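## Task

In the panel, find column 5 of 6 counting from the left, block 6 of 10 counting from the top, and hole 3 of 4 counting from the top. The LC plug there is not latched. Press it inward until it clicks into its latch. The task can fail if any fibre gets kinked, any other plug comes unlatched, or anything else is forced. The task fails if the robot falls over or is left tilted.

## Robot and tools

ROBOT. A Rainbow Robotics RB-Y1: a two-wheeled base with two rear casters, a folding leg (ankle, knee, hip), a torso, a head and two 7-joint arms, each ending in a parallel gripper. The base is 0.58 m wide, extends 0.10 m in front of the wheel axle and 0.57 m behind it, and sweeps a 0.58 m radius when it spins in place. It cannot move sideways. A wrist camera case sticks out sideways from each hand and can strike things.

FRAMES. All positions are in metres. Base frame: origin on the floor midway between the drive wheels, x forward, y left, z up. The printed left_hand and right_hand are the point between that gripper's finger pads, in the base frame. The fingers point along the hand's -z axis and close along its x axis. Odometry frame = base frame at scene start; base_odometry counts wheel turns only, so slip looks like travel, and heading is in rad, positive to the left.

move. One call carries one action plus optional "cameras" and "blocking". An action is "base" and/or "joints" (optionally with "min_time_s" or "contact_limits"), or "target" (optionally with "min_time_s"), or "contact_limits" by itself. With no action it just reports state and images.
- base: one object {"x_m_s", "turn_rad_s", "for_s"}. These are velocities, not a place: x_m_s forward speed in m/s (0.005 to 0.4 in magnitude, or 0; negative reverses), turn_rad_s turn rate in rad/s, positive left (0.02 to 1.509 in magnitude, or 0), for_s duration 0.1 to 5 s. Omitted velocities are 0. Acceleration is 0.4 m/s² (turns 0.5 rad/s²), so it coasts after for_s; distance is roughly speed × for_s. If |x_m_s| + 0.27×|turn_rad_s| exceeds 0.4, both are scaled down.
- joints: one flat object covering the whole robot, keyed by joint name, each value an absolute target (rad, grippers in m). Ranges: torso_squat_rad 0 to 1.2 (higher lowers the chest), torso_shift_rad -0.3 to 0.6 (hips forward), torso_pitch_rad -0.2 to 1.4 (bow forward), torso_yaw_rad -1.5 to 1.5 (left positive; raise both arms outward ≥0.2 rad roll first). Combined torso rules: squat+shift ≤ 1.52; squat−shift+pitch ≤ 1.57; shift+0.5pitch−0.4squat ≤ 0.7; shift+0.3pitch−0.5squat ≤ 0.39. Arms, left/right: shoulder_pitch ±2.356 (negative swings forward/up), shoulder_roll left 0 to 3.141, right -3.141 to 0 (away from the body), shoulder_yaw ±2.094, elbow -2.617 to 0.01 (negative bends), forearm_roll ±3.141, wrist_pitch -1.57 to 1.919, hand_roll ±2.705, gripper_m 0 to 0.1 (pad gap). head_pan_rad ±0.523 (left positive), head_tilt_rad -0.35 to 1.57 (down positive).
- target: one hand only: {"side": "left"|"right", "x", "y", "z" (m, base frame, -3 to 3), "quat_wxyz" (four numbers, as the hand lines print)}. Absolute pose. It is solved once to joint angles, so the path curves; split long moves into short steps. Its status reads "reached" (within 10 mm and 2°), "short" with the error, or "refused" with a reason.
- min_time_s: 0.1 to 8, the shortest duration of the arm/head/torso motions.
- contact_limits: {"left_gripper_m", "right_gripper_m"} in mA, 200 to 672.5; caps gripper squeeze and persists.
- blocking: default true waits for rest; false returns in about 0.5 s.

wait {"seconds": 0–10, "cameras"}: lets time pass and reports state. stop {"cameras"}: brakes every running motion. zoom_image {"camera", "region": [x0,y0,x1,y1]} in pixels, at most 504×504, on the latest image. read_manual returns only licence text. finished_scene {"scene": integer, the current scene's number} ends the scene irreversibly; the goal must hold without the robot.

Cameras: head_camera 896×504, left_wrist_camera and right_wrist_camera 644×364; "cameras" may list names, "all", or [] for none.

RESULTS. base_status, joint_status, left_hand_status, right_hand_status report "done", "moving", "off_target" (stopped away from target, maybe still pushing), "time_out", "contact_stop" (torso only), "limit_stop_at_<name>" (self-collision guard), "not_followed" (arm-clash check withheld it), "torque_fault", "limit_stop_at_motor_heat". A refusal or an unplanned stop cancels the remaining move/wait/finished_scene calls in that reply. lidar_m: 12 ranges, 30° sectors counter-clockwise from straight ahead, at 0.23 m height. motor_effort: wheel motor load in percent (peak in brackets); under about 30 at rest is normal. Joint torques, external joint torques and wrist force/torque help detect contact but carry offsets and noise. wheel_motors_off = 1 means the wheels shut off for 2 s after stalling.

CAUTIONS. Press plugs gently and straight; do not snag fibres or neighbouring plugs. Contact torque at a joint's load limit (shoulder 60.9, elbow 31.3, wrist joints 21.7 N m) freezes the robot for 10 s. Never let the arms press or slam into each other. The base does not stop on contact and can tip the robot if the upper body catches an edge. Avoid heavy loads far forward, hard forward stops and prolonged stretched holds (motors overheat). Thinking time advances the simulation.

Each tool is called after ">>>" by a JSON object that holds its "op" and its "data", one argument or row to a line.

## Session

>>> {"op": "move", "data": {

}}

Scene clock: 0.00 s.
Joint torques (N m): no reading
External joint torques (N m): no reading
Wrist force (N): no reading
Wrist torque (N m): no reading
Wrist force, peak (N): no reading
base_odometry: x=+0.000 y=+0.000 heading=+0.000
lidar_m: 1.63 1.28 2.25 2.16 2.23 2.94 4.22 3.66 2.59 2.48 2.43 1.43
base_status: not commanded
joint_positions: torso_squat_rad=+0.350 torso_shift_rad=+0.000 torso_pitch_rad=+0.000 torso_yaw_rad=+0.000 left_shoulder_pitch_rad=-0.036 left_shoulder_roll_rad=+0.003 left_shoulder_yaw_rad=-0.019 left_elbow_rad=-0.218 left_forearm_roll_rad=+0.024 left_wrist_pitch_rad=+0.026 left_hand_roll_rad=-0.030 left_gripper_m=+0.101 right_shoulder_pitch_rad=-0.040 right_shoulder_roll_rad=-0.026 right_shoulder_yaw_rad=-0.003 right_elbow_rad=-0.101 right_forearm_roll_rad=-0.010 right_wrist_pitch_rad=+0.025 right_hand_roll_rad=-0.035 right_gripper_m=+0.099 head_pan_rad=+0.000 head_tilt_rad=+0.400
joint_status: not commanded
wheel_motors_off: 0
motor_effort: left_wheel=+0 right_wheel=+1
chest: x=-0.2280 y=-0.0002 z=+1.2475 quat_wxyz=(+1.000, +0.000, +0.000, +0.000) (m; base frame)
left_hand: x=-0.1024 y=+0.2189 z=+0.5725 quat_wxyz=(+0.993, +0.000, -0.112, -0.019) (m; base frame)
right_hand: x=-0.1557 y=-0.2386 z=+0.5661 quat_wxyz=(+0.998, -0.011, -0.057, -0.017) (m; base frame)
pictures: head_camera, left_wrist_camera, right_wrist_camera

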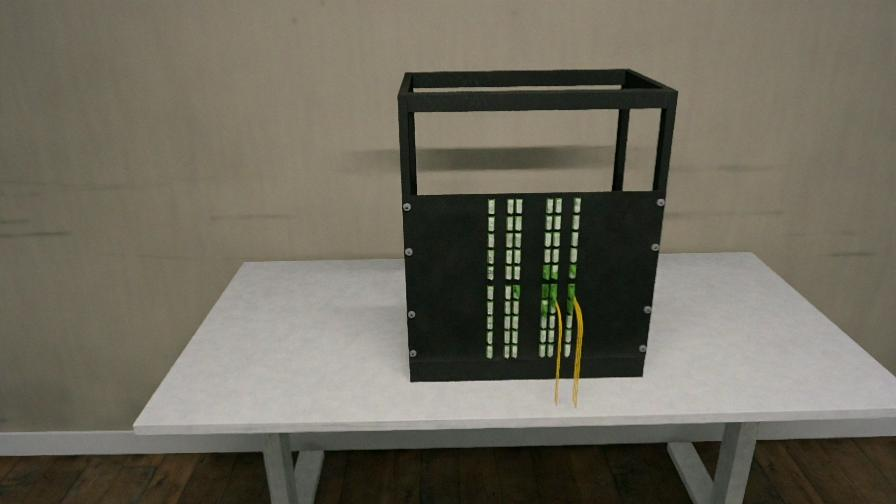

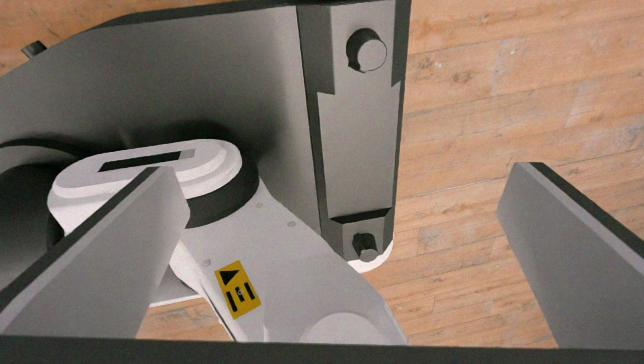

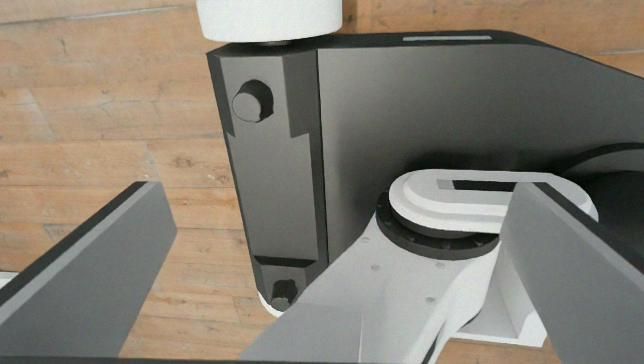

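>>> {"op": "zoom_image", "data": {
  "camera": "head_camera",
  "region": [470, 180, 610, 300]
}}

>>> {"op": "zoom_image", "data": {
  "camera": "head_camera",
  "region": [470, 250, 610, 370]
}}

Scaled by 3.600 from the camera's 896x504 image, which has a finer 1280x720 frame.

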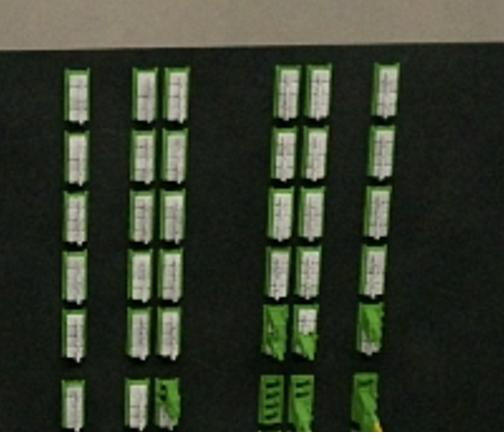

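Scaled by 3.600 from the camera's 896x504 image, which has a finer 1280x720 frame.

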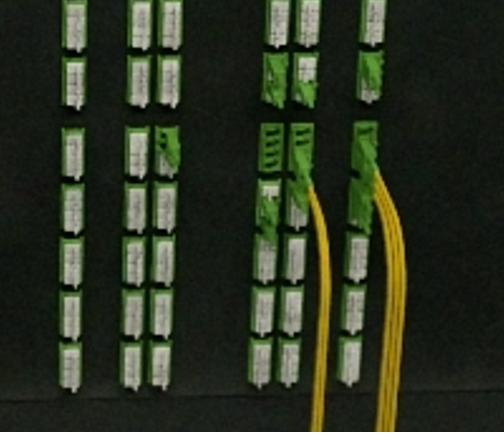

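>>> {"op": "move", "data": {
  "base": {"x_m_s":0.2,"for_s":1.5},
  "joints": {"head_tilt_rad":0.55,"head_pan_rad":-0.2},
  "cameras": ["head_camera"]
}}

>>> {"op": "zoom_image", "data": {
  "camera": "head_camera",
  "region": [370, 120, 620, 370]
}}

Scene clock: 30.10 s.
Joint torques (N m): left_arm=[-2.56 -0.04 0.25 -1.24 0.04 -0.48 -0.12] | right_arm=[-3.08 -1.37 -0.07 0.01 -0.15 -0.25 -0.12]
External joint torques (N m): left_arm=[0.81 -0.23 0.25 0.22 0.03 0.07 -0.11] | right_arm=[-0.94 -0.22 -0.05 0.16 -0.18 0.01 -0.12]
Wrist force (N): left_arm=[-2.2 0.0 -4.9] | right_arm=[0.3 -0.7 -7.1]
Wrist torque (N m): left_arm=[-0.06 -0.09 0.01] | right_arm=[0.20 0.03 -0.03]
Wrist force, peak (N): left_arm=[-2.6 0.0 -5.9] | right_arm=[0.1 -0.9 -7.4]
move: done
base_odometry: x=+0.300 y=+0.000 heading=+0.001
lidar_m: 1.33 1.00 1.85 2.17 2.24 2.96 4.53 3.60 2.60 2.46 1.99 1.18
base_status: done (sent for 1.5 of 1.5 s)
joint_positions: torso_squat_rad=+0.350 torso_shift_rad=+0.000 torso_pitch_rad=+0.000 torso_yaw_rad=+0.000 left_shoulder_pitch_rad=-0.036 left_shoulder_roll_rad=+0.003 left_shoulder_yaw_rad=-0.019 left_elbow_rad=-0.218 left_forearm_roll_rad=+0.024 left_wrist_pitch_rad=+0.026 left_hand_roll_rad=-0.030 left_gripper_m=+0.101 right_shoulder_pitch_rad=-0.040 right_shoulder_roll_rad=-0.026 right_shoulder_yaw_rad=-0.003 right_elbow_rad=-0.101 right_forearm_roll_rad=-0.010 right_wrist_pitch_rad=+0.025 right_hand_roll_rad=-0.035 right_gripper_m=+0.099 head_pan_rad=-0.200 head_tilt_rad=+0.550
joint_status: all done
wheel_motors_off: 0
motor_effort: left_wheel=+5(21) right_wheel=-6(27)
chest: x=-0.2280 y=-0.0002 z=+1.2475 quat_wxyz=(+1.000, +0.000, +0.000, +0.000) (m; base frame)
left_hand: x=-0.1024 y=+0.2188 z=+0.5725 quat_wxyz=(+0.993, +0.000, -0.112, -0.019) (m; base frame)
right_hand: x=-0.1557 y=-0.2386 z=+0.5661 quat_wxyz=(+0.998, -0.011, -0.057, -0.017) (m; base frame)
pictures: head_camera
camera_calibration:
head_camera: T_world_to_cam=[[-0.202462, -0.979238, -0.0101204, -0.0309381], [-0.506597, 0.113574, -0.85467, 1.19575], [0.838074, -0.167911, -0.519073, 0.871342], [0, 0, 0, 1]] pos_world=[-0.13075, -0.0197942, 1.47395]

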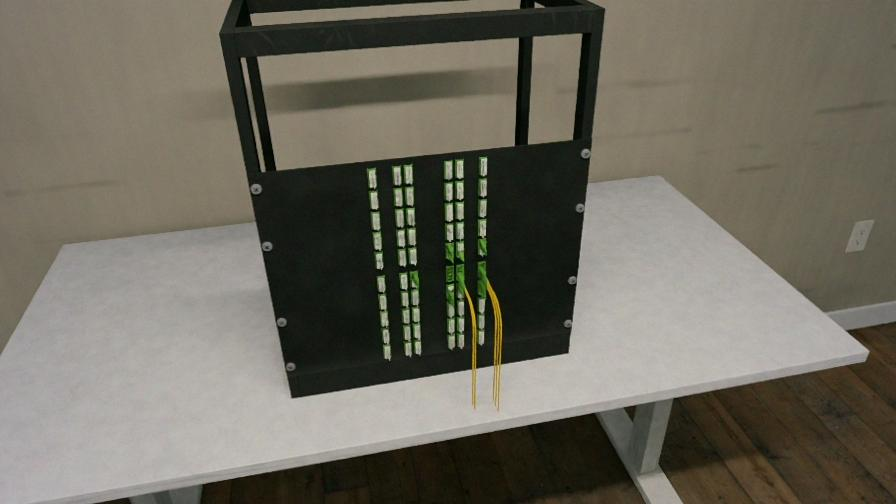

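Scaled by 2.016 from the camera's 896x504 image, which has a finer 1280x720 frame.

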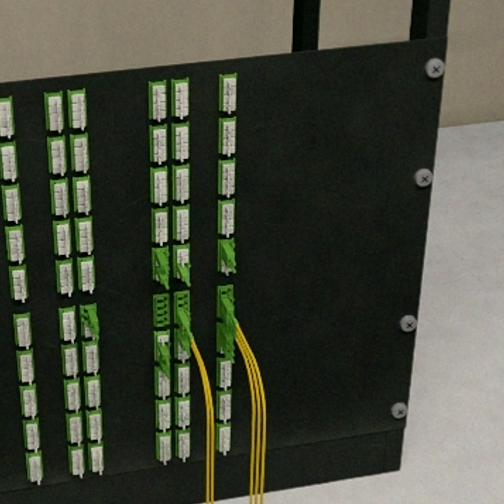

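>>> {"op": "move", "data": {
  "target": {"side":"right","x":0.2,"y":-0.3,"z":1.0,"quat_wxyz":[0.5,-0.5,-0.5,0.5]},
  "min_time_s": 3,
  "cameras": ["head_camera","right_wrist_camera"]
}}

Scene clock: 52.60 s.
Joint torques (N m): left_arm=[-2.57 -0.09 0.21 -1.23 -0.03 -0.41 -0.05] | right_arm=[-5.15 -5.56 -3.07 -10.92 -0.25 -1.59 -0.11]
External joint torques (N m): left_arm=[0.8 -0.29 0.2 0.23 -0.04 0.14 -0.04] | right_arm=[0.3 -1.92 -0.78 -1.41 -0.19 -0.12 -0.1]
Wrist force (N): left_arm=[-2.9 0.0 -5.5] | right_arm=[1.4 5.3 -0.9]
Wrist torque (N m): left_arm=[-0.10 -0.20 0.00] | right_arm=[-0.17 0.15 0.01]
Wrist force, peak (N): left_arm=[-2.8 -0.4 -5.9] | right_arm=[0.0 -0.8 -7.5]
move: done
base_odometry: x=+0.300 y=+0.000 heading=+0.001
lidar_m: 1.33 1.00 1.82 2.18 2.23 2.97 4.53 3.59 2.60 2.46 1.98 1.16
base_status: not commanded
joint_positions: torso_squat_rad=+0.350 torso_shift_rad=+0.000 torso_pitch_rad=+0.000 torso_yaw_rad=+0.000 left_shoulder_pitch_rad=-0.036 left_shoulder_roll_rad=+0.003 left_shoulder_yaw_rad=-0.019 left_elbow_rad=-0.218 left_forearm_roll_rad=+0.024 left_wrist_pitch_rad=+0.026 left_hand_roll_rad=-0.030 left_gripper_m=+0.101 right_shoulder_pitch_rad=+0.303 right_shoulder_roll_rad=-0.184 right_shoulder_yaw_rad=-0.021 right_elbow_rad=-1.740 right_forearm_roll_rad=+0.476 right_wrist_pitch_rad=-0.148 right_hand_roll_rad=+0.902 right_gripper_m=+0.099 head_pan_rad=-0.200 head_tilt_rad=+0.550
joint_status: all done
wheel_motors_off: 0
motor_effort: left_wheel=+5(5) right_wheel=-5(6)
chest: x=-0.2280 y=-0.0002 z=+1.2475 quat_wxyz=(+1.000, +0.000, +0.000, +0.000) (m; base frame)
left_hand: x=-0.1024 y=+0.2188 z=+0.5725 quat_wxyz=(+0.993, +0.000, -0.112, -0.019) (m; base frame)
right_hand: x=+0.2000 y=-0.2998 z=+0.9999 quat_wxyz=(+0.500, -0.500, -0.500, +0.499) (m; base frame)
right_hand_status: reached (checked arc, planned for 3.0 s): 0 mm and 0.1 deg off.
pictures: head_camera, right_wrist_camera
camera_calibration:
head_camera: T_world_to_cam=[[-0.202462, -0.979238, -0.0101204, -0.0309381], [-0.506597, 0.113574, -0.85467, 1.19575], [0.838074, -0.167911, -0.519073, 0.871342], [0, 0, 0, 1]] pos_world=[-0.13075, -0.0197942, 1.47395]
right_wrist_camera: T_world_to_cam=[[0.0436421, -0.998731, -0.0251217, -0.277105], [-0.535648, -0.00216582, -0.844438, 0.97498], [0.843313, 0.0503095, -0.535063, 0.452365], [0, 0, 0, 1]] pos_world=[0.152855, -0.2974, 1.05839]

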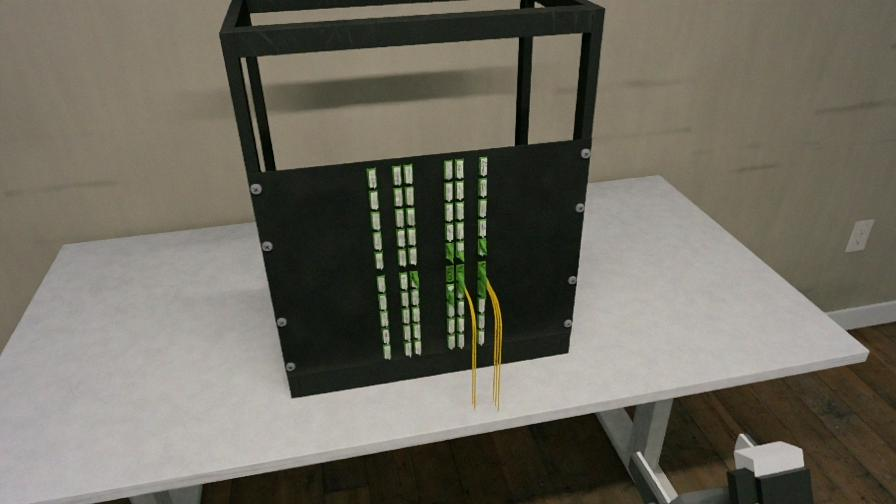

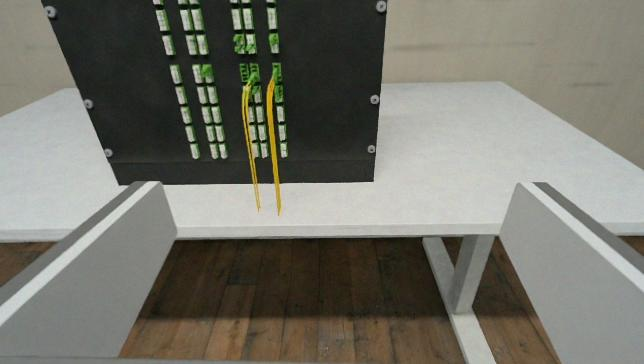

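>>> {"op": "move", "data": {
  "base": {"x_m_s":0.12,"for_s":2.0},
  "joints": {"torso_squat_rad":0.6,"head_tilt_rad":0.5,"head_pan_rad":-0.35,"right_gripper_m":0.03},
  "cameras": ["head_camera","right_wrist_camera"]
}}

>>> {"op": "zoom_image", "data": {
  "camera": "right_wrist_camera",
  "region": [180, 0, 320, 140]
}}

Scene clock: 58.17 s.
Joint torques (N m): left_arm=[-2.35 0.12 0.14 -1.06 -0.08 -0.43 -0.16] | right_arm=[-6.06 -5.54 -2.71 -10.89 -0.21 -1.68 -0.26]
External joint torques (N m): left_arm=[1.01 -0.08 0.14 0.4 -0.08 0.12 -0.14] | right_arm=[-0.61 -1.9 -0.42 -1.38 -0.15 -0.22 -0.25]
Wrist force (N): left_arm=[-2.7 -0.3 -4.7] | right_arm=[1.3 4.9 -1.0]
Wrist torque (N m): left_arm=[-0.07 -0.20 0.02] | right_arm=[-0.12 0.14 -0.01]
Wrist force, peak (N): left_arm=[-2.6 -0.7 -6.0] | right_arm=[1.1 5.5 -0.9]
move: done
base_odometry: x=+0.540 y=+0.000 heading=+0.001
lidar_m: 1.09 0.79 1.51 2.18 2.23 3.00 4.76 3.63 2.57 2.46 1.00 1.01
base_status: done (sent for 2 of 2 s)
joint_positions: torso_squat_rad=+0.600 torso_shift_rad=+0.000 torso_pitch_rad=+0.000 torso_yaw_rad=+0.000 left_shoulder_pitch_rad=-0.036 left_shoulder_roll_rad=+0.003 left_shoulder_yaw_rad=-0.019 left_elbow_rad=-0.218 left_forearm_roll_rad=+0.024 left_wrist_pitch_rad=+0.026 left_hand_roll_rad=-0.030 left_gripper_m=+0.101 right_shoulder_pitch_rad=+0.304 right_shoulder_roll_rad=-0.184 right_shoulder_yaw_rad=-0.021 right_elbow_rad=-1.740 right_forearm_roll_rad=+0.476 right_wrist_pitch_rad=-0.148 right_hand_roll_rad=+0.902 right_gripper_m=+0.030 head_pan_rad=-0.350 head_tilt_rad=+0.500
joint_status: all done
wheel_motors_off: 0
motor_effort: left_wheel=+4(19) right_wheel=-6(20)
chest: x=-0.2280 y=-0.0002 z=+1.1677 quat_wxyz=(+1.000, +0.000, +0.000, +0.000) (m; base frame)
left_hand: x=-0.1024 y=+0.2188 z=+0.4927 quat_wxyz=(+0.993, +0.000, -0.112, -0.019) (m; base frame)
right_hand: x=+0.1999 y=-0.2998 z=+0.9200 quat_wxyz=(+0.500, -0.500, -0.500, +0.499) (m; base frame)
pictures: head_camera, right_wrist_camera
camera_calibration:
head_camera: T_world_to_cam=[[-0.346103, -0.938141, -0.0101827, -0.0612538], [-0.44339, 0.173123, -0.879451, 1.17445], [0.826812, -0.299866, -0.475881, 0.768473], [0, 0, 0, 1]] pos_world=[-0.135844, -0.03035, 1.39795]
right_wrist_camera: T_world_to_cam=[[0.0435019, -0.998737, -0.025159, -0.279156], [-0.535769, -0.00206627, -0.844362, 0.907483], [0.843243, 0.0502108, -0.535182, 0.409716], [0, 0, 0, 1]] pos_world=[0.152855, -0.2975, 0.978493]

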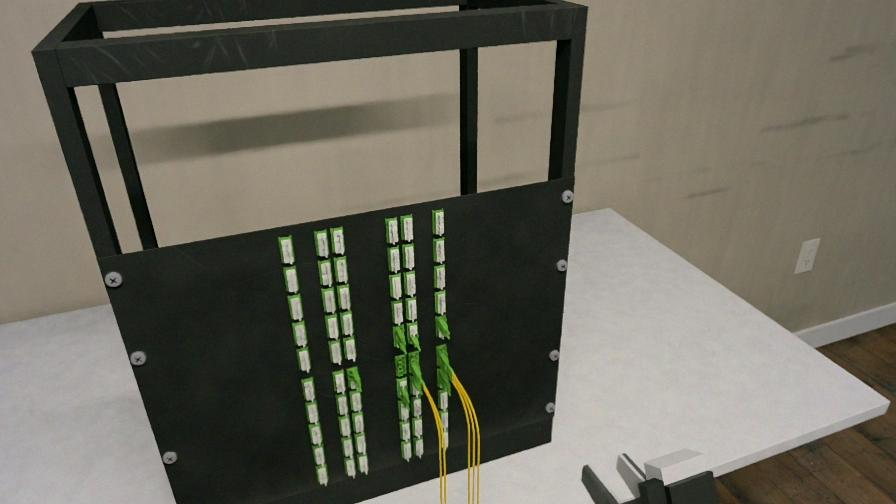

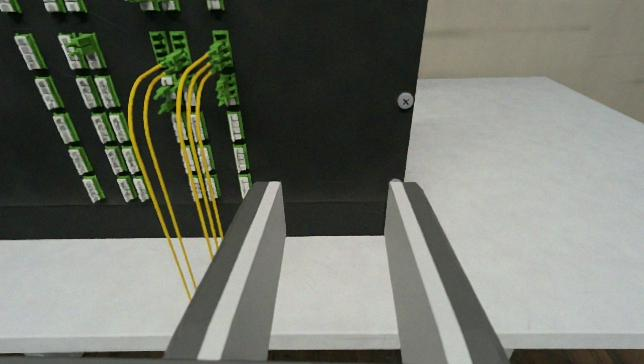

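Scaled by 3.600 from the camera's 644x364 image, which has a finer 1265x715 frame.

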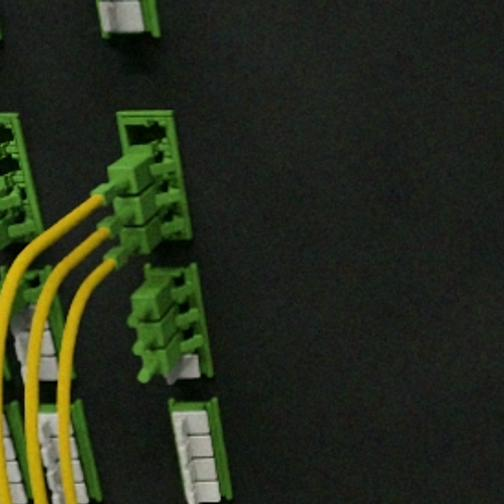

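>>> {"op": "move", "data": {
  "target": {"side":"right","x":0.20,"y":-0.19,"z":1.03,"quat_wxyz":[0.5,-0.5,-0.5,0.5]},
  "cameras": ["head_camera","right_wrist_camera"]
}}

>>> {"op": "zoom_image", "data": {
  "camera": "right_wrist_camera",
  "region": [240, 60, 400, 220]
}}

>>> {"op": "zoom_image", "data": {
  "camera": "head_camera",
  "region": [370, 300, 490, 420]
}}

Scene clock: 63.43 s.
Joint torques (N m): left_arm=[-2.56 0.08 0.02 -1.22 0.03 -0.38 -0.14] | right_arm=[-6.75 1.09 -1.07 -10.81 0.61 -1.92 -0.12]
External joint torques (N m): left_arm=[0.8 -0.12 0.02 0.24 0.03 0.17 -0.13] | right_arm=[-1.06 0.68 -0.39 -1.03 0.11 -0.35 -0.11]
Wrist force (N): left_arm=[-3.1 -0.6 -5.0] | right_arm=[1.2 5.2 -0.9]
Wrist torque (N m): left_arm=[0.00 -0.23 -0.02] | right_arm=[-0.17 0.14 0.00]
Wrist force, peak (N): left_arm=[-3.2 -0.1 -5.6] | right_arm=[1.5 5.9 -1.1]
move: done
base_odometry: x=+0.540 y=+0.000 heading=+0.001
lidar_m: 1.08 0.79 1.51 2.17 2.25 2.99 4.76 3.65 2.60 2.47 0.98 1.02
base_status: not commanded
joint_positions: torso_squat_rad=+0.600 torso_shift_rad=+0.000 torso_pitch_rad=+0.000 torso_yaw_rad=+0.000 left_shoulder_pitch_rad=-0.036 left_shoulder_roll_rad=+0.003 left_shoulder_yaw_rad=-0.019 left_elbow_rad=-0.218 left_forearm_roll_rad=+0.024 left_wrist_pitch_rad=+0.026 left_hand_roll_rad=-0.030 left_gripper_m=+0.101 right_shoulder_pitch_rad=+0.295 right_shoulder_roll_rad=-0.118 right_shoulder_yaw_rad=+0.281 right_elbow_rad=-2.207 right_forearm_roll_rad=+0.550 right_wrist_pitch_rad=+0.395 right_hand_roll_rad=+1.010 right_gripper_m=+0.030 head_pan_rad=-0.350 head_tilt_rad=+0.500
joint_status: all done
wheel_motors_off: 0
motor_effort: left_wheel=+5(6) right_wheel=-6(7)
chest: x=-0.2280 y=-0.0002 z=+1.1677 quat_wxyz=(+1.000, +0.000, +0.000, +0.000) (m; base frame)
left_hand: x=-0.1024 y=+0.2189 z=+0.4927 quat_wxyz=(+0.993, +0.000, -0.112, -0.019) (m; base frame)
right_hand: x=+0.1999 y=-0.1899 z=+1.0299 quat_wxyz=(+0.500, -0.500, -0.500, +0.500) (m; base frame)
right_hand_status: reached (checked arc, planned for 0.8 s): 0 mm and 0.1 deg off.
pictures: head_camera, right_wrist_camera
camera_calibration:
head_camera: T_world_to_cam=[[-0.346103, -0.938141, -0.0101827, -0.0612538], [-0.44339, 0.173123, -0.879451, 1.17445], [0.826812, -0.299866, -0.475881, 0.768473], [0, 0, 0, 1]] pos_world=[-0.135844, -0.03035, 1.39795]
right_wrist_camera: T_world_to_cam=[[0.0443208, -0.998714, -0.0246205, -0.167331], [-0.535851, -0.0029659, -0.844307, 1.00023], [0.843149, 0.0506133, -0.535293, 0.46331], [0, 0, 0, 1]] pos_world=[0.152753, -0.187599, 1.08839]

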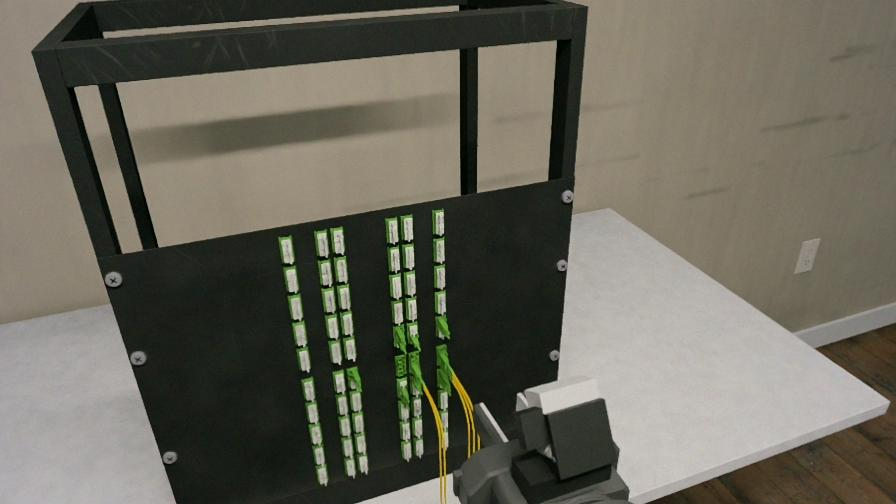

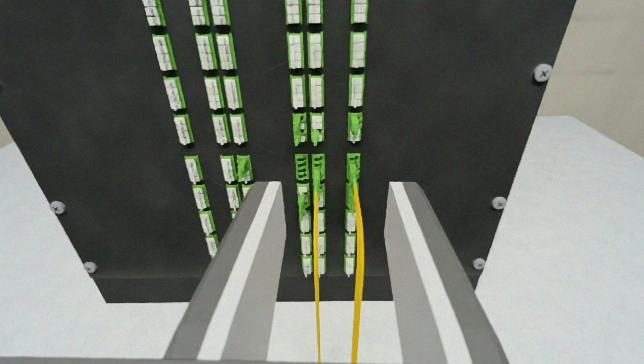

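Scaled by 3.150 from the camera's 644x364 image, which has a finer 1265x715 frame.

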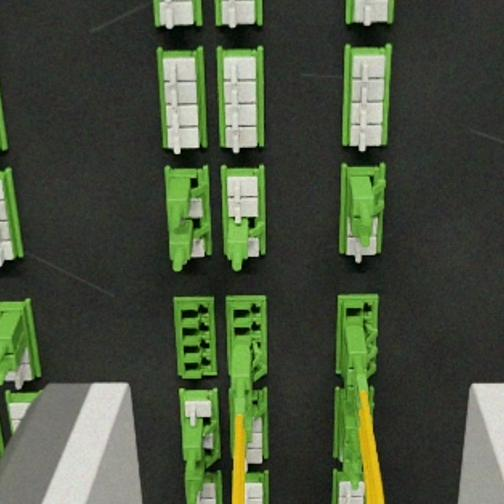

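Scaled by 4.200 from the camera's 896x504 image, which has a finer 1280x720 frame.

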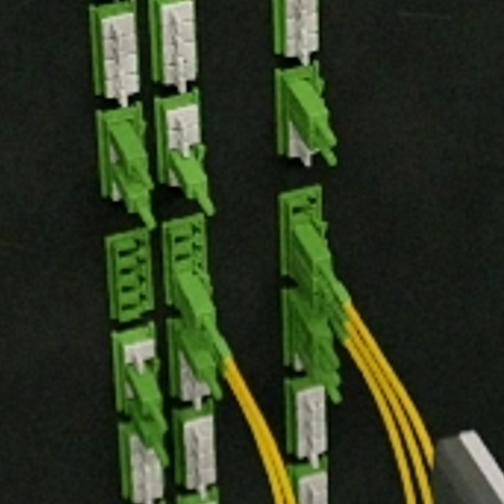

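>>> {"op": "move", "data": {
  "target": {"side":"right","x":0.22,"y":-0.285,"z":0.975,"quat_wxyz":[0.5,-0.5,-0.5,0.5]},
  "cameras": []
}}

>>> {"op": "move", "data": {
  "target": {"side":"right","x":0.295,"y":-0.272,"z":0.97,"quat_wxyz":[0.5,-0.5,-0.5,0.5]},
  "cameras": ["head_camera","right_wrist_camera"]
}}

>>> {"op": "zoom_image", "data": {
  "camera": "right_wrist_camera",
  "region": [60, 80, 260, 280]
}}

Scene clock: 84.47 s.
Joint torques (N m): left_arm=[-2.52 0.27 0.25 -1.41 0.06 -0.3 -0.17] | right_arm=[-9.28 -4.49 -2.8 -10.94 0.09 -1.39 -0.18]
External joint torques (N m): left_arm=[0.85 0.07 0.24 0.05 0.05 0.24 -0.16] | right_arm=[-2.84 -0.39 0.33 -1.34 -0.15 0.03 -0.17]
Wrist force (N): left_arm=[-3.1 -0.4 -5.1] | right_arm=[1.2 4.8 -0.9]
Wrist torque (N m): left_arm=[-0.05 -0.22 0.01] | right_arm=[-0.12 0.13 0.01]
Wrist force, peak (N): left_arm=[-3.0 0.4 -5.6] | right_arm=[1.5 6.6 -1.0]
move: done
base_odometry: x=+0.540 y=+0.000 heading=+0.001
lidar_m: 1.08 0.81 1.50 2.17 2.24 3.00 4.76 3.64 2.58 2.46 0.98 1.03
base_status: not commanded
joint_positions: torso_squat_rad=+0.600 torso_shift_rad=+0.000 torso_pitch_rad=+0.000 torso_yaw_rad=+0.000 left_shoulder_pitch_rad=-0.036 left_shoulder_roll_rad=+0.003 left_shoulder_yaw_rad=-0.019 left_elbow_rad=-0.218 left_forearm_roll_rad=+0.024 left_wrist_pitch_rad=+0.026 left_hand_roll_rad=-0.030 left_gripper_m=+0.101 right_shoulder_pitch_rad=+0.259 right_shoulder_roll_rad=-0.287 right_shoulder_yaw_rad=+0.067 right_elbow_rad=-1.932 right_forearm_roll_rad=+0.432 right_wrist_pitch_rad=+0.116 right_hand_roll_rad=+0.870 right_gripper_m=+0.030 head_pan_rad=-0.350 head_tilt_rad=+0.500
joint_status: all done
wheel_motors_off: 0
motor_effort: left_wheel=+5(5) right_wheel=-6(7)
chest: x=-0.2280 y=-0.0002 z=+1.1677 quat_wxyz=(+1.000, +0.000, +0.000, +0.000) (m; base frame)
left_hand: x=-0.1024 y=+0.2189 z=+0.4927 quat_wxyz=(+0.993, +0.000, -0.112, -0.019) (m; base frame)
right_hand: x=+0.2195 y=-0.2849 z=+0.9748 quat_wxyz=(+0.501, -0.499, -0.499, +0.501) (m; base frame)
right_hand_status: reached (checked arc, planned for 0.6 s): 1 mm and 0.2 deg off.
pictures: none
No camera images: "cameras" was empty.

Scene clock: 85.43 s.
Joint torques (N m): left_arm=[-2.51 0.01 0.04 -1.26 0.03 -0.46 -0.16] | right_arm=[-12.66 -2.97 -3.47 -10.4 0.34 -1.59 -0.03]
External joint torques (N m): left_arm=[0.86 -0.18 0.03 0.2 0.03 0.09 -0.15] | right_arm=[-1.7 1.14 -0.8 -0.71 0.1 -0.15 -0.03]
Wrist force (N): left_arm=[-2.4 0.2 -5.0] | right_arm=[0.9 5.0 -0.8]
Wrist torque (N m): left_arm=[-0.11 -0.13 0.00] | right_arm=[-0.13 0.10 -0.01]
Wrist force, peak (N): left_arm=[-2.4 -0.2 -5.7] | right_arm=[1.0 6.2 -0.7]
move: done
base_odometry: x=+0.540 y=+0.000 heading=+0.001
lidar_m: 1.08 0.80 1.51 2.18 2.24 2.99 4.76 3.65 2.60 2.46 0.98 1.01
base_status: not commanded
joint_positions: torso_squat_rad=+0.600 torso_shift_rad=+0.000 torso_pitch_rad=+0.000 torso_yaw_rad=+0.000 left_shoulder_pitch_rad=-0.036 left_shoulder_roll_rad=+0.003 left_shoulder_yaw_rad=-0.019 left_elbow_rad=-0.218 left_forearm_roll_rad=+0.024 left_wrist_pitch_rad=+0.026 left_hand_roll_rad=-0.030 left_gripper_m=+0.101 right_shoulder_pitch_rad=-0.014 right_shoulder_roll_rad=-0.234 right_shoulder_yaw_rad=+0.047 right_elbow_rad=-1.653 right_forearm_roll_rad=+0.460 right_wrist_pitch_rad=+0.108 right_hand_roll_rad=+0.879 right_gripper_m=+0.030 head_pan_rad=-0.350 head_tilt_rad=+0.500
joint_status: all done
wheel_motors_off: 0
motor_effort: left_wheel=+4(6) right_wheel=-7(8)
chest: x=-0.2280 y=-0.0002 z=+1.1677 quat_wxyz=(+1.000, +0.000, +0.000, +0.000) (m; base frame)
left_hand: x=-0.1024 y=+0.2189 z=+0.4927 quat_wxyz=(+0.993, +0.000, -0.112, -0.019) (m; base frame)
right_hand: x=+0.2949 y=-0.2719 z=+0.9699 quat_wxyz=(+0.500, -0.500, -0.500, +0.500) (m; base frame)
right_hand_status: reached (checked arc, planned for 0.6 s): 0 mm and 0.1 deg off.
pictures: head_camera, right_wrist_camera
camera_calibration:
head_camera: T_world_to_cam=[[-0.345999, -0.938179, -0.0102442, -0.0611551], [-0.443367, 0.173116, -0.879464, 1.17447], [0.826868, -0.299752, -0.475856, 0.768448], [0, 0, 0, 1]] pos_world=[-0.135843, -0.0303506, 1.39795]
right_wrist_camera: T_world_to_cam=[[0.0446977, -0.998688, -0.0249702, -0.254644], [-0.537372, -0.00296485, -0.84334, 0.999805], [0.84216, 0.0511137, -0.5368, 0.35706], [0, 0, 0, 1]] pos_world=[0.247948, -0.269597, 1.02849]

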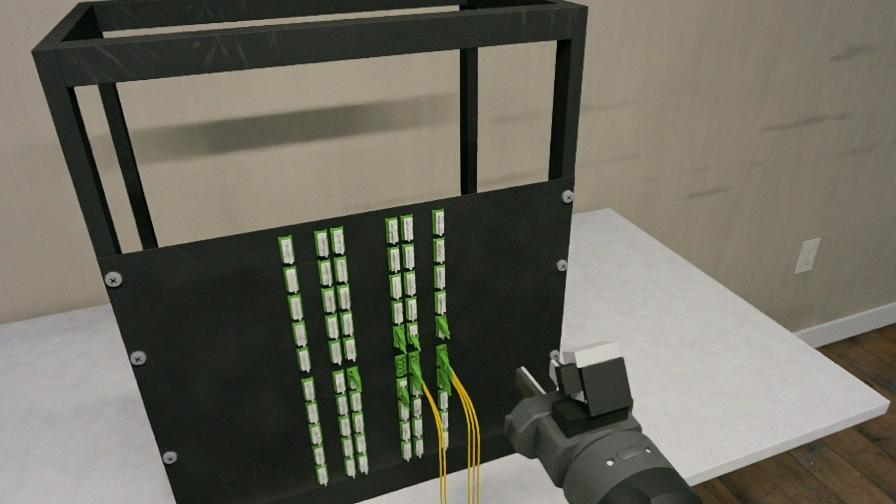

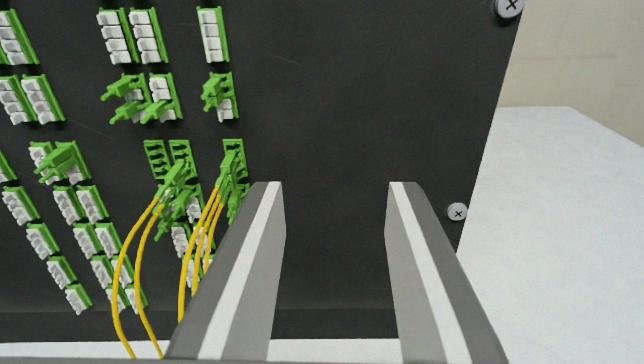

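Scaled by 2.520 from the camera's 644x364 image, which has a finer 1265x715 frame.

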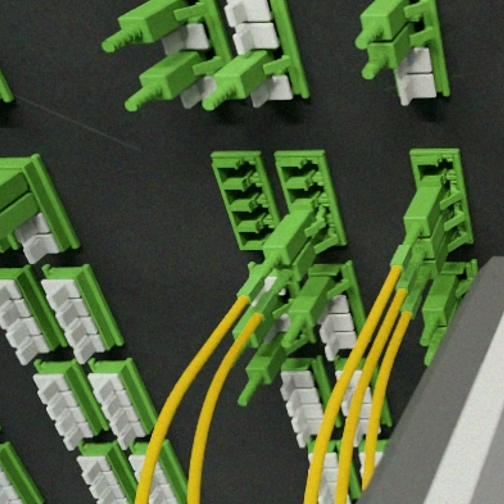

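>>> {"op": "zoom_image", "data": {
  "camera": "right_wrist_camera",
  "region": [140, 125, 220, 205]
}}

Scaled by 6.300 from the camera's 644x364 image, which has a finer 1265x715 frame.

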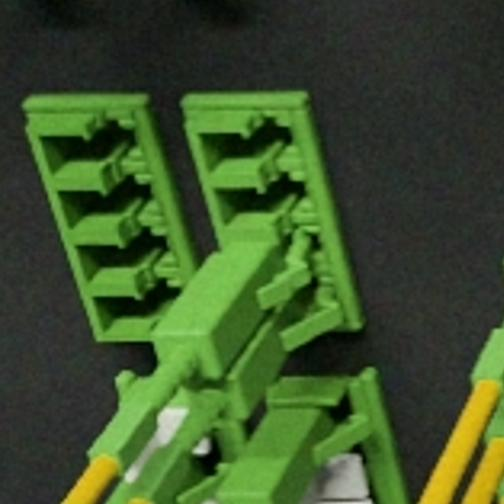

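>>> {"op": "move", "data": {
  "target": {"side":"right","x":0.23,"y":-0.25,"z":1.03,"quat_wxyz":[0.5996,-0.3557,-0.3658,0.6167]},
  "cameras": []
}}

>>> {"op": "move", "data": {
  "target": {"side":"right","x":0.27,"y":-0.197,"z":1.005,"quat_wxyz":[0.5996,-0.3557,-0.3658,0.6167]},
  "cameras": ["head_camera","right_wrist_camera"]
}}

>>> {"op": "zoom_image", "data": {
  "camera": "right_wrist_camera",
  "region": [242, 60, 402, 220]
}}

>>> {"op": "zoom_image", "data": {
  "camera": "head_camera",
  "region": [370, 310, 530, 470]
}}

Scene clock: 120.30 s.
Joint torques (N m): left_arm=[-2.53 -0.13 0.05 -1.32 0.14 -0.43 -0.16] | right_arm=[-13.36 -8.17 -5.98 -7.49 1.3 -1.64 -0.12]
External joint torques (N m): left_arm=[0.84 -0.32 0.04 0.14 0.13 0.12 -0.14] | right_arm=[-2.71 -0.96 0.29 -0.69 0.32 -0.24 -0.12]
Wrist force (N): left_arm=[-2.4 -0.5 -5.4] | right_arm=[1.1 4.4 -3.6]
Wrist torque (N m): left_arm=[-0.02 -0.14 0.00] | right_arm=[-0.08 0.12 -0.03]
Wrist force, peak (N): left_arm=[-3.2 -0.6 -5.5] | right_arm=[2.3 5.1 -3.4]
move: done
base_odometry: x=+0.540 y=+0.000 heading=+0.001
lidar_m: 1.08 0.80 1.50 2.17 2.24 3.01 4.76 3.65 2.59 2.46 0.99 1.04
base_status: not commanded
joint_positions: torso_squat_rad=+0.600 torso_shift_rad=+0.000 torso_pitch_rad=+0.000 torso_yaw_rad=+0.000 left_shoulder_pitch_rad=-0.036 left_shoulder_roll_rad=+0.003 left_shoulder_yaw_rad=-0.019 left_elbow_rad=-0.218 left_forearm_roll_rad=+0.024 left_wrist_pitch_rad=+0.026 left_hand_roll_rad=-0.030 left_gripper_m=+0.101 right_shoulder_pitch_rad=-0.109 right_shoulder_roll_rad=-0.659 right_shoulder_yaw_rad=+0.190 right_elbow_rad=-2.282 right_forearm_roll_rad=-0.190 right_wrist_pitch_rad=+1.193 right_hand_roll_rad=+0.977 right_gripper_m=+0.030 head_pan_rad=-0.350 head_tilt_rad=+0.500
joint_status: all done
wheel_motors_off: 0
motor_effort: left_wheel=+5(5) right_wheel=-6(7)
chest: x=-0.2280 y=-0.0002 z=+1.1677 quat_wxyz=(+1.000, +0.000, +0.000, +0.000) (m; base frame)
left_hand: x=-0.1024 y=+0.2189 z=+0.4927 quat_wxyz=(+0.993, +0.000, -0.112, -0.019) (m; base frame)
right_hand: x=+0.2294 y=-0.2499 z=+1.0303 quat_wxyz=(+0.599, -0.357, -0.367, +0.616) (m; base frame)
right_hand_status: reached (checked arc, planned for 1.0 s): 1 mm and 0.3 deg off.
pictures: none
No camera images: "cameras" was empty.

Scene clock: 121.60 s.
Joint torques (N m): left_arm=[-2.36 0.25 0.11 -1.37 0 -0.39 -0.15] | right_arm=[-15.56 -5.95 -5.87 -8.36 0.92 -1.45 -0.29]
External joint torques (N m): left_arm=[1 0.05 0.11 0.08 0 0.15 -0.14] | right_arm=[-2.42 -1.08 -0.25 -0.74 -0.08 -0.08 -0.29]
Wrist force (N): left_arm=[-2.4 -0.7 -5.0] | right_arm=[1.1 4.2 -3.9]
Wrist torque (N m): left_arm=[0.00 -0.13 0.00] | right_arm=[-0.04 0.10 -0.01]
Wrist force, peak (N): left_arm=[-2.5 -0.4 -5.7] | right_arm=[2.7 4.7 -4.2]
move: done
base_odometry: x=+0.540 y=+0.000 heading=+0.001
lidar_m: 1.08 0.81 1.52 2.17 2.25 2.99 4.76 3.65 2.59 2.45 0.99 1.02
base_status: not commanded
joint_positions: torso_squat_rad=+0.600 torso_shift_rad=+0.000 torso_pitch_rad=+0.000 torso_yaw_rad=+0.000 left_shoulder_pitch_rad=-0.036 left_shoulder_roll_rad=+0.003 left_shoulder_yaw_rad=-0.019 left_elbow_rad=-0.218 left_forearm_roll_rad=+0.024 left_wrist_pitch_rad=+0.026 left_hand_roll_rad=-0.030 left_gripper_m=+0.101 right_shoulder_pitch_rad=-0.263 right_shoulder_roll_rad=-0.500 right_shoulder_yaw_rad=+0.338 right_elbow_rad=-2.075 right_forearm_roll_rad=-0.026 right_wrist_pitch_rad=+1.173 right_hand_roll_rad=+0.952 right_gripper_m=+0.030 head_pan_rad=-0.350 head_tilt_rad=+0.500
joint_status: all done
wheel_motors_off: 0
motor_effort: left_wheel=+5(6) right_wheel=-6(7)
chest: x=-0.2280 y=-0.0002 z=+1.1677 quat_wxyz=(+1.000, +0.000, +0.000, +0.000) (m; base frame)
left_hand: x=-0.1024 y=+0.2189 z=+0.4927 quat_wxyz=(+0.993, +0.000, -0.112, -0.019) (m; base frame)
right_hand: x=+0.2699 y=-0.1969 z=+1.0048 quat_wxyz=(+0.600, -0.356, -0.366, +0.617) (m; base frame)
right_hand_status: reached (checked arc, planned for 0.5 s): 0 mm and 0.0 deg off.
pictures: head_camera, right_wrist_camera
camera_calibration:
head_camera: T_world_to_cam=[[-0.345999, -0.938179, -0.0102442, -0.0610613], [-0.443367, 0.173116, -0.879464, 1.17445], [0.826868, -0.299752, -0.475856, 0.768478], [0, 0, 0, 1]] pos_world=[-0.135843, -0.0302506, 1.39795]
right_wrist_camera: T_world_to_cam=[[0.0550643, -0.99755, -0.0431511, -0.162051], [-0.875268, -0.0274273, -0.48286, 0.740221], [0.480493, 0.0643571, -0.874634, 0.832785], [0, 0, 0, 1]] pos_world=[0.256668, -0.194947, 1.07881]

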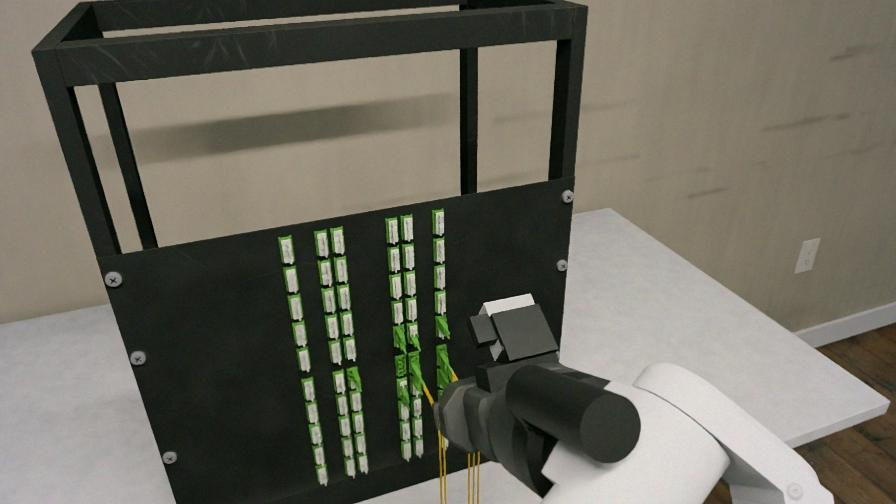

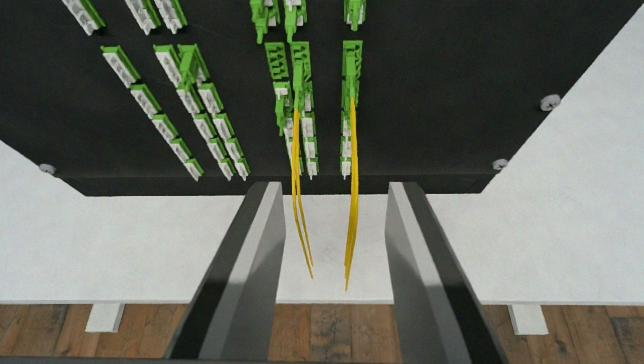

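Scaled by 3.150 from the camera's 644x364 image, which has a finer 1265x715 frame.

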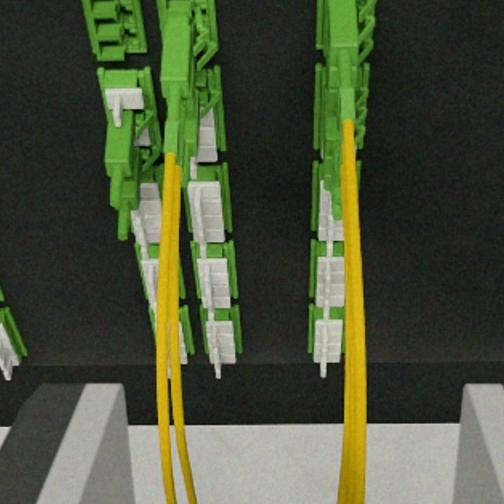

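Scaled by 3.150 from the camera's 896x504 image, which has a finer 1280x720 frame.

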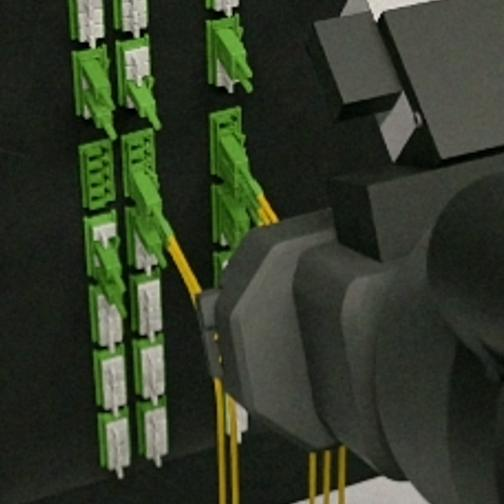

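>>> {"op": "move", "data": {
  "target": {"side":"right","x":0.30,"y":-0.180,"z":0.985,"quat_wxyz":[0.5996,-0.3557,-0.3658,0.6167]},
  "cameras": ["right_wrist_camera"]
}}

>>> {"op": "move", "data": {
  "joints": {"right_gripper_m":0.018},
  "cameras": ["right_wrist_camera"]
}}

>>> {"op": "zoom_image", "data": {
  "camera": "right_wrist_camera",
  "region": [262, 40, 402, 180]
}}

Scene clock: 154.40 s.
Joint torques (N m): left_arm=[-2.54 0.2 0.12 -1.21 0 -0.37 -0.12] | right_arm=[-18.09 -3.62 -5.24 -8.63 1.12 -1.39 -0.33]
External joint torques (N m): left_arm=[0.82 0 0.11 0.25 -0.01 0.18 -0.11] | right_arm=[-3.49 0.61 0.22 -0.62 0.13 -0.03 -0.32]
Wrist force (N): left_arm=[-2.2 -0.4 -4.9] | right_arm=[1.2 4.4 -4.0]
Wrist torque (N m): left_arm=[-0.04 -0.14 0.02] | right_arm=[-0.11 0.13 -0.02]
Wrist force, peak (N): left_arm=[-3.3 -0.5 -5.5] | right_arm=[0.7 4.9 -4.7]
move: done
base_odometry: x=+0.540 y=+0.000 heading=+0.001
lidar_m: 1.09 0.80 1.50 2.16 2.24 3.01 4.77 3.66 2.60 2.46 0.99 1.04
base_status: not commanded
joint_positions: torso_squat_rad=+0.600 torso_shift_rad=+0.000 torso_pitch_rad=+0.000 torso_yaw_rad=+0.000 left_shoulder_pitch_rad=-0.036 left_shoulder_roll_rad=+0.003 left_shoulder_yaw_rad=-0.019 left_elbow_rad=-0.218 left_forearm_roll_rad=+0.024 left_wrist_pitch_rad=+0.026 left_hand_roll_rad=-0.030 left_gripper_m=+0.101 right_shoulder_pitch_rad=-0.337 right_shoulder_roll_rad=-0.437 right_shoulder_yaw_rad=+0.376 right_elbow_rad=-1.899 right_forearm_roll_rad=+0.022 right_wrist_pitch_rad=+1.088 right_hand_roll_rad=+0.937 right_gripper_m=+0.030 head_pan_rad=-0.350 head_tilt_rad=+0.500
joint_status: all done
wheel_motors_off: 0
motor_effort: left_wheel=+5(6) right_wheel=-6(7)
chest: x=-0.2280 y=-0.0002 z=+1.1677 quat_wxyz=(+1.000, +0.000, +0.000, +0.000) (m; base frame)
left_hand: x=-0.1024 y=+0.2189 z=+0.4927 quat_wxyz=(+0.993, +0.000, -0.112, -0.019) (m; base frame)
right_hand: x=+0.2994 y=-0.1802 z=+0.9849 quat_wxyz=(+0.600, -0.356, -0.366, +0.617) (m; base frame)
right_hand_status: reached (checked arc, planned for 0.5 s): 1 mm and 0.0 deg off.
pictures: right_wrist_camera
camera_calibration:
right_wrist_camera: T_world_to_cam=[[0.0548243, -0.997572, -0.0429494, -0.148025], [-0.875385, -0.0273291, -0.482653, 0.756722], [0.480307, 0.0640584, -0.874758, 0.800261], [0, 0, 0, 1]] pos_world=[0.286168, -0.178248, 1.05891]

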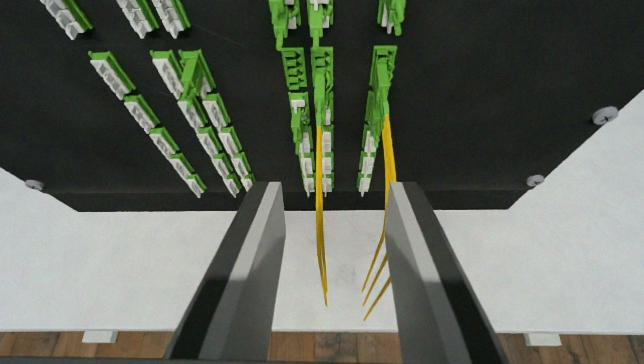

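Scene clock: 155.00 s.
Joint torques (N m): left_arm=[-2.38 0.01 0.43 -1.33 0 -0.47 -0.13] | right_arm=[-18.06 -3.93 -5.17 -8.63 1.04 -1.43 -0.12]
External joint torques (N m): left_arm=[0.99 -0.18 0.43 0.13 0 0.08 -0.12] | right_arm=[-3.45 0.29 0.28 -0.62 0.04 -0.07 -0.12]
Wrist force (N): left_arm=[-2.6 -0.6 -5.1] | right_arm=[1.0 4.4 -4.2]
Wrist torque (N m): left_arm=[-0.01 -0.18 -0.01] | right_arm=[-0.11 0.11 0.00]
Wrist force, peak (N): left_arm=[-3.0 0.4 -5.6] | right_arm=[1.2 4.6 -4.1]
move: done
base_odometry: x=+0.540 y=+0.000 heading=+0.001
lidar_m: 1.09 0.79 1.52 2.17 2.24 2.98 4.75 3.66 2.60 2.47 1.00 1.01
base_status: not commanded
joint_positions: torso_squat_rad=+0.600 torso_shift_rad=+0.000 torso_pitch_rad=+0.000 torso_yaw_rad=+0.000 left_shoulder_pitch_rad=-0.036 left_shoulder_roll_rad=+0.003 left_shoulder_yaw_rad=-0.019 left_elbow_rad=-0.218 left_forearm_roll_rad=+0.024 left_wrist_pitch_rad=+0.026 left_hand_roll_rad=-0.030 left_gripper_m=+0.101 right_shoulder_pitch_rad=-0.337 right_shoulder_roll_rad=-0.437 right_shoulder_yaw_rad=+0.376 right_elbow_rad=-1.899 right_forearm_roll_rad=+0.022 right_wrist_pitch_rad=+1.088 right_hand_roll_rad=+0.937 right_gripper_m=+0.018 head_pan_rad=-0.350 head_tilt_rad=+0.500
joint_status: all done
wheel_motors_off: 0
motor_effort: left_wheel=+4(6) right_wheel=-6(6)
chest: x=-0.2280 y=-0.0002 z=+1.1677 quat_wxyz=(+1.000, +0.000, +0.000, +0.000) (m; base frame)
left_hand: x=-0.1024 y=+0.2189 z=+0.4927 quat_wxyz=(+0.993, +0.000, -0.112, -0.019) (m; base frame)
right_hand: x=+0.2994 y=-0.1802 z=+0.9849 quat_wxyz=(+0.600, -0.356, -0.366, +0.617) (m; base frame)
pictures: right_wrist_camera
camera_calibration:
right_wrist_camera: T_world_to_cam=[[0.0548243, -0.997572, -0.0429494, -0.148025], [-0.875385, -0.0273291, -0.482653, 0.756722], [0.480307, 0.0640584, -0.874758, 0.800261], [0, 0, 0, 1]] pos_world=[0.286168, -0.178248, 1.05891]

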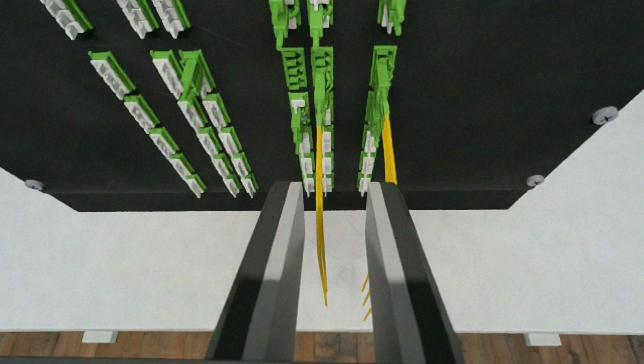

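Scaled by 3.600 from the camera's 644x364 image, which has a finer 1265x715 frame.

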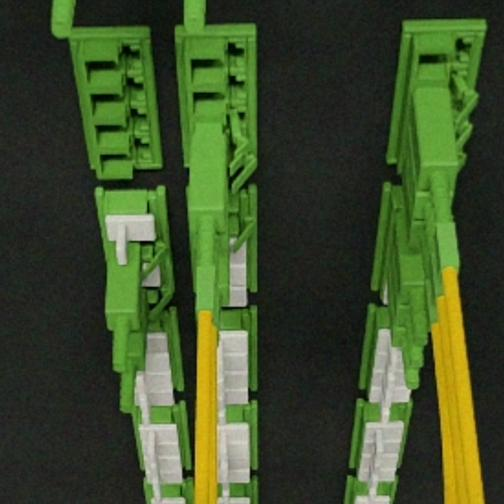

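>>> {"op": "move", "data": {
  "target": {"side":"right","x":0.335,"y":-0.172,"z":0.960,"quat_wxyz":[0.5996,-0.3557,-0.3658,0.6167]},
  "cameras": ["right_wrist_camera"]
}}

>>> {"op": "zoom_image", "data": {
  "camera": "right_wrist_camera",
  "region": [272, 60, 412, 200]
}}

Scene clock: 164.53 s.
Joint torques (N m): left_arm=[-2.44 0.13 0.22 -1.26 -0.02 -0.4 -0.12] | right_arm=[-19.91 -3.81 -4.76 -9.22 1.05 -1.3 -0.24]
External joint torques (N m): left_arm=[0.92 -0.07 0.21 0.2 -0.02 0.14 -0.1] | right_arm=[-3.62 0.29 0.52 -0.9 0.1 0.05 -0.23]
Wrist force (N): left_arm=[-2.8 -0.1 -4.8] | right_arm=[1.2 4.7 -3.8]
Wrist torque (N m): left_arm=[-0.06 -0.19 -0.02] | right_arm=[-0.15 0.14 -0.01]
Wrist force, peak (N): left_arm=[-3.7 -0.6 -4.9] | right_arm=[1.1 5.3 -4.4]
move: done
base_odometry: x=+0.540 y=+0.000 heading=+0.001
lidar_m: 1.08 0.79 1.50 2.17 2.24 3.01 4.77 3.64 2.58 2.46 0.99 1.04
base_status: not commanded
joint_positions: torso_squat_rad=+0.600 torso_shift_rad=+0.000 torso_pitch_rad=+0.000 torso_yaw_rad=+0.000 left_shoulder_pitch_rad=-0.036 left_shoulder_roll_rad=+0.003 left_shoulder_yaw_rad=-0.019 left_elbow_rad=-0.218 left_forearm_roll_rad=+0.024 left_wrist_pitch_rad=+0.026 left_hand_roll_rad=-0.030 left_gripper_m=+0.101 right_shoulder_pitch_rad=-0.422 right_shoulder_roll_rad=-0.385 right_shoulder_yaw_rad=+0.393 right_elbow_rad=-1.666 right_forearm_roll_rad=+0.048 right_wrist_pitch_rad=+0.953 right_hand_roll_rad=+0.922 right_gripper_m=+0.018 head_pan_rad=-0.350 head_tilt_rad=+0.500
joint_status: all done
wheel_motors_off: 0
motor_effort: left_wheel=+3(6) right_wheel=-6(8)
chest: x=-0.2280 y=-0.0002 z=+1.1677 quat_wxyz=(+1.000, +0.000, +0.000, +0.000) (m; base frame)
left_hand: x=-0.1024 y=+0.2189 z=+0.4927 quat_wxyz=(+0.993, +0.000, -0.112, -0.019) (m; base frame)
right_hand: x=+0.3349 y=-0.1722 z=+0.9598 quat_wxyz=(+0.600, -0.356, -0.366, +0.617) (m; base frame)
right_hand_status: reached (checked arc, planned for 0.6 s): 0 mm and 0.0 deg off.
pictures: right_wrist_camera
camera_calibration:
right_wrist_camera: T_world_to_cam=[[0.0546108, -0.997584, -0.0429455, -0.14301], [-0.875289, -0.02713, -0.482839, 0.776051], [0.480507, 0.0639579, -0.874655, 0.760465], [0, 0, 0, 1]] pos_world=[0.321669, -0.170248, 1.03371]

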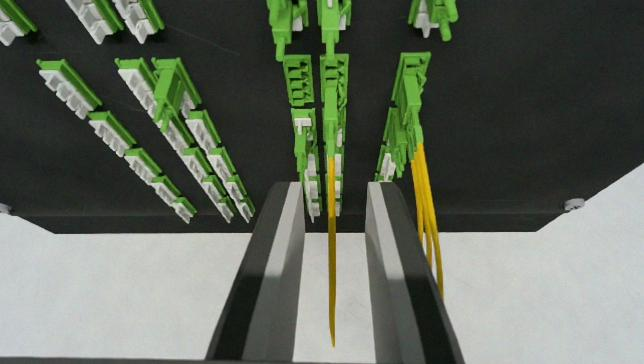

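Scaled by 3.600 from the camera's 644x364 image, which has a finer 1265x715 frame.

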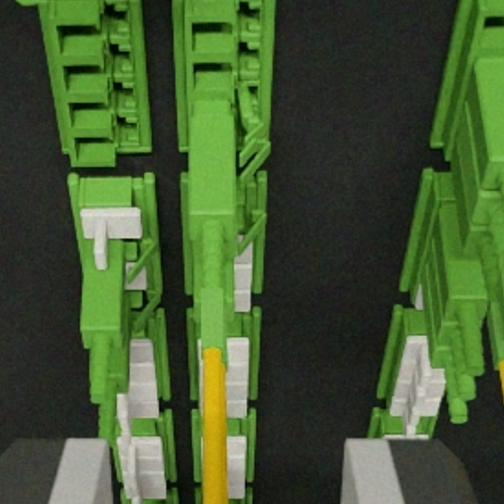

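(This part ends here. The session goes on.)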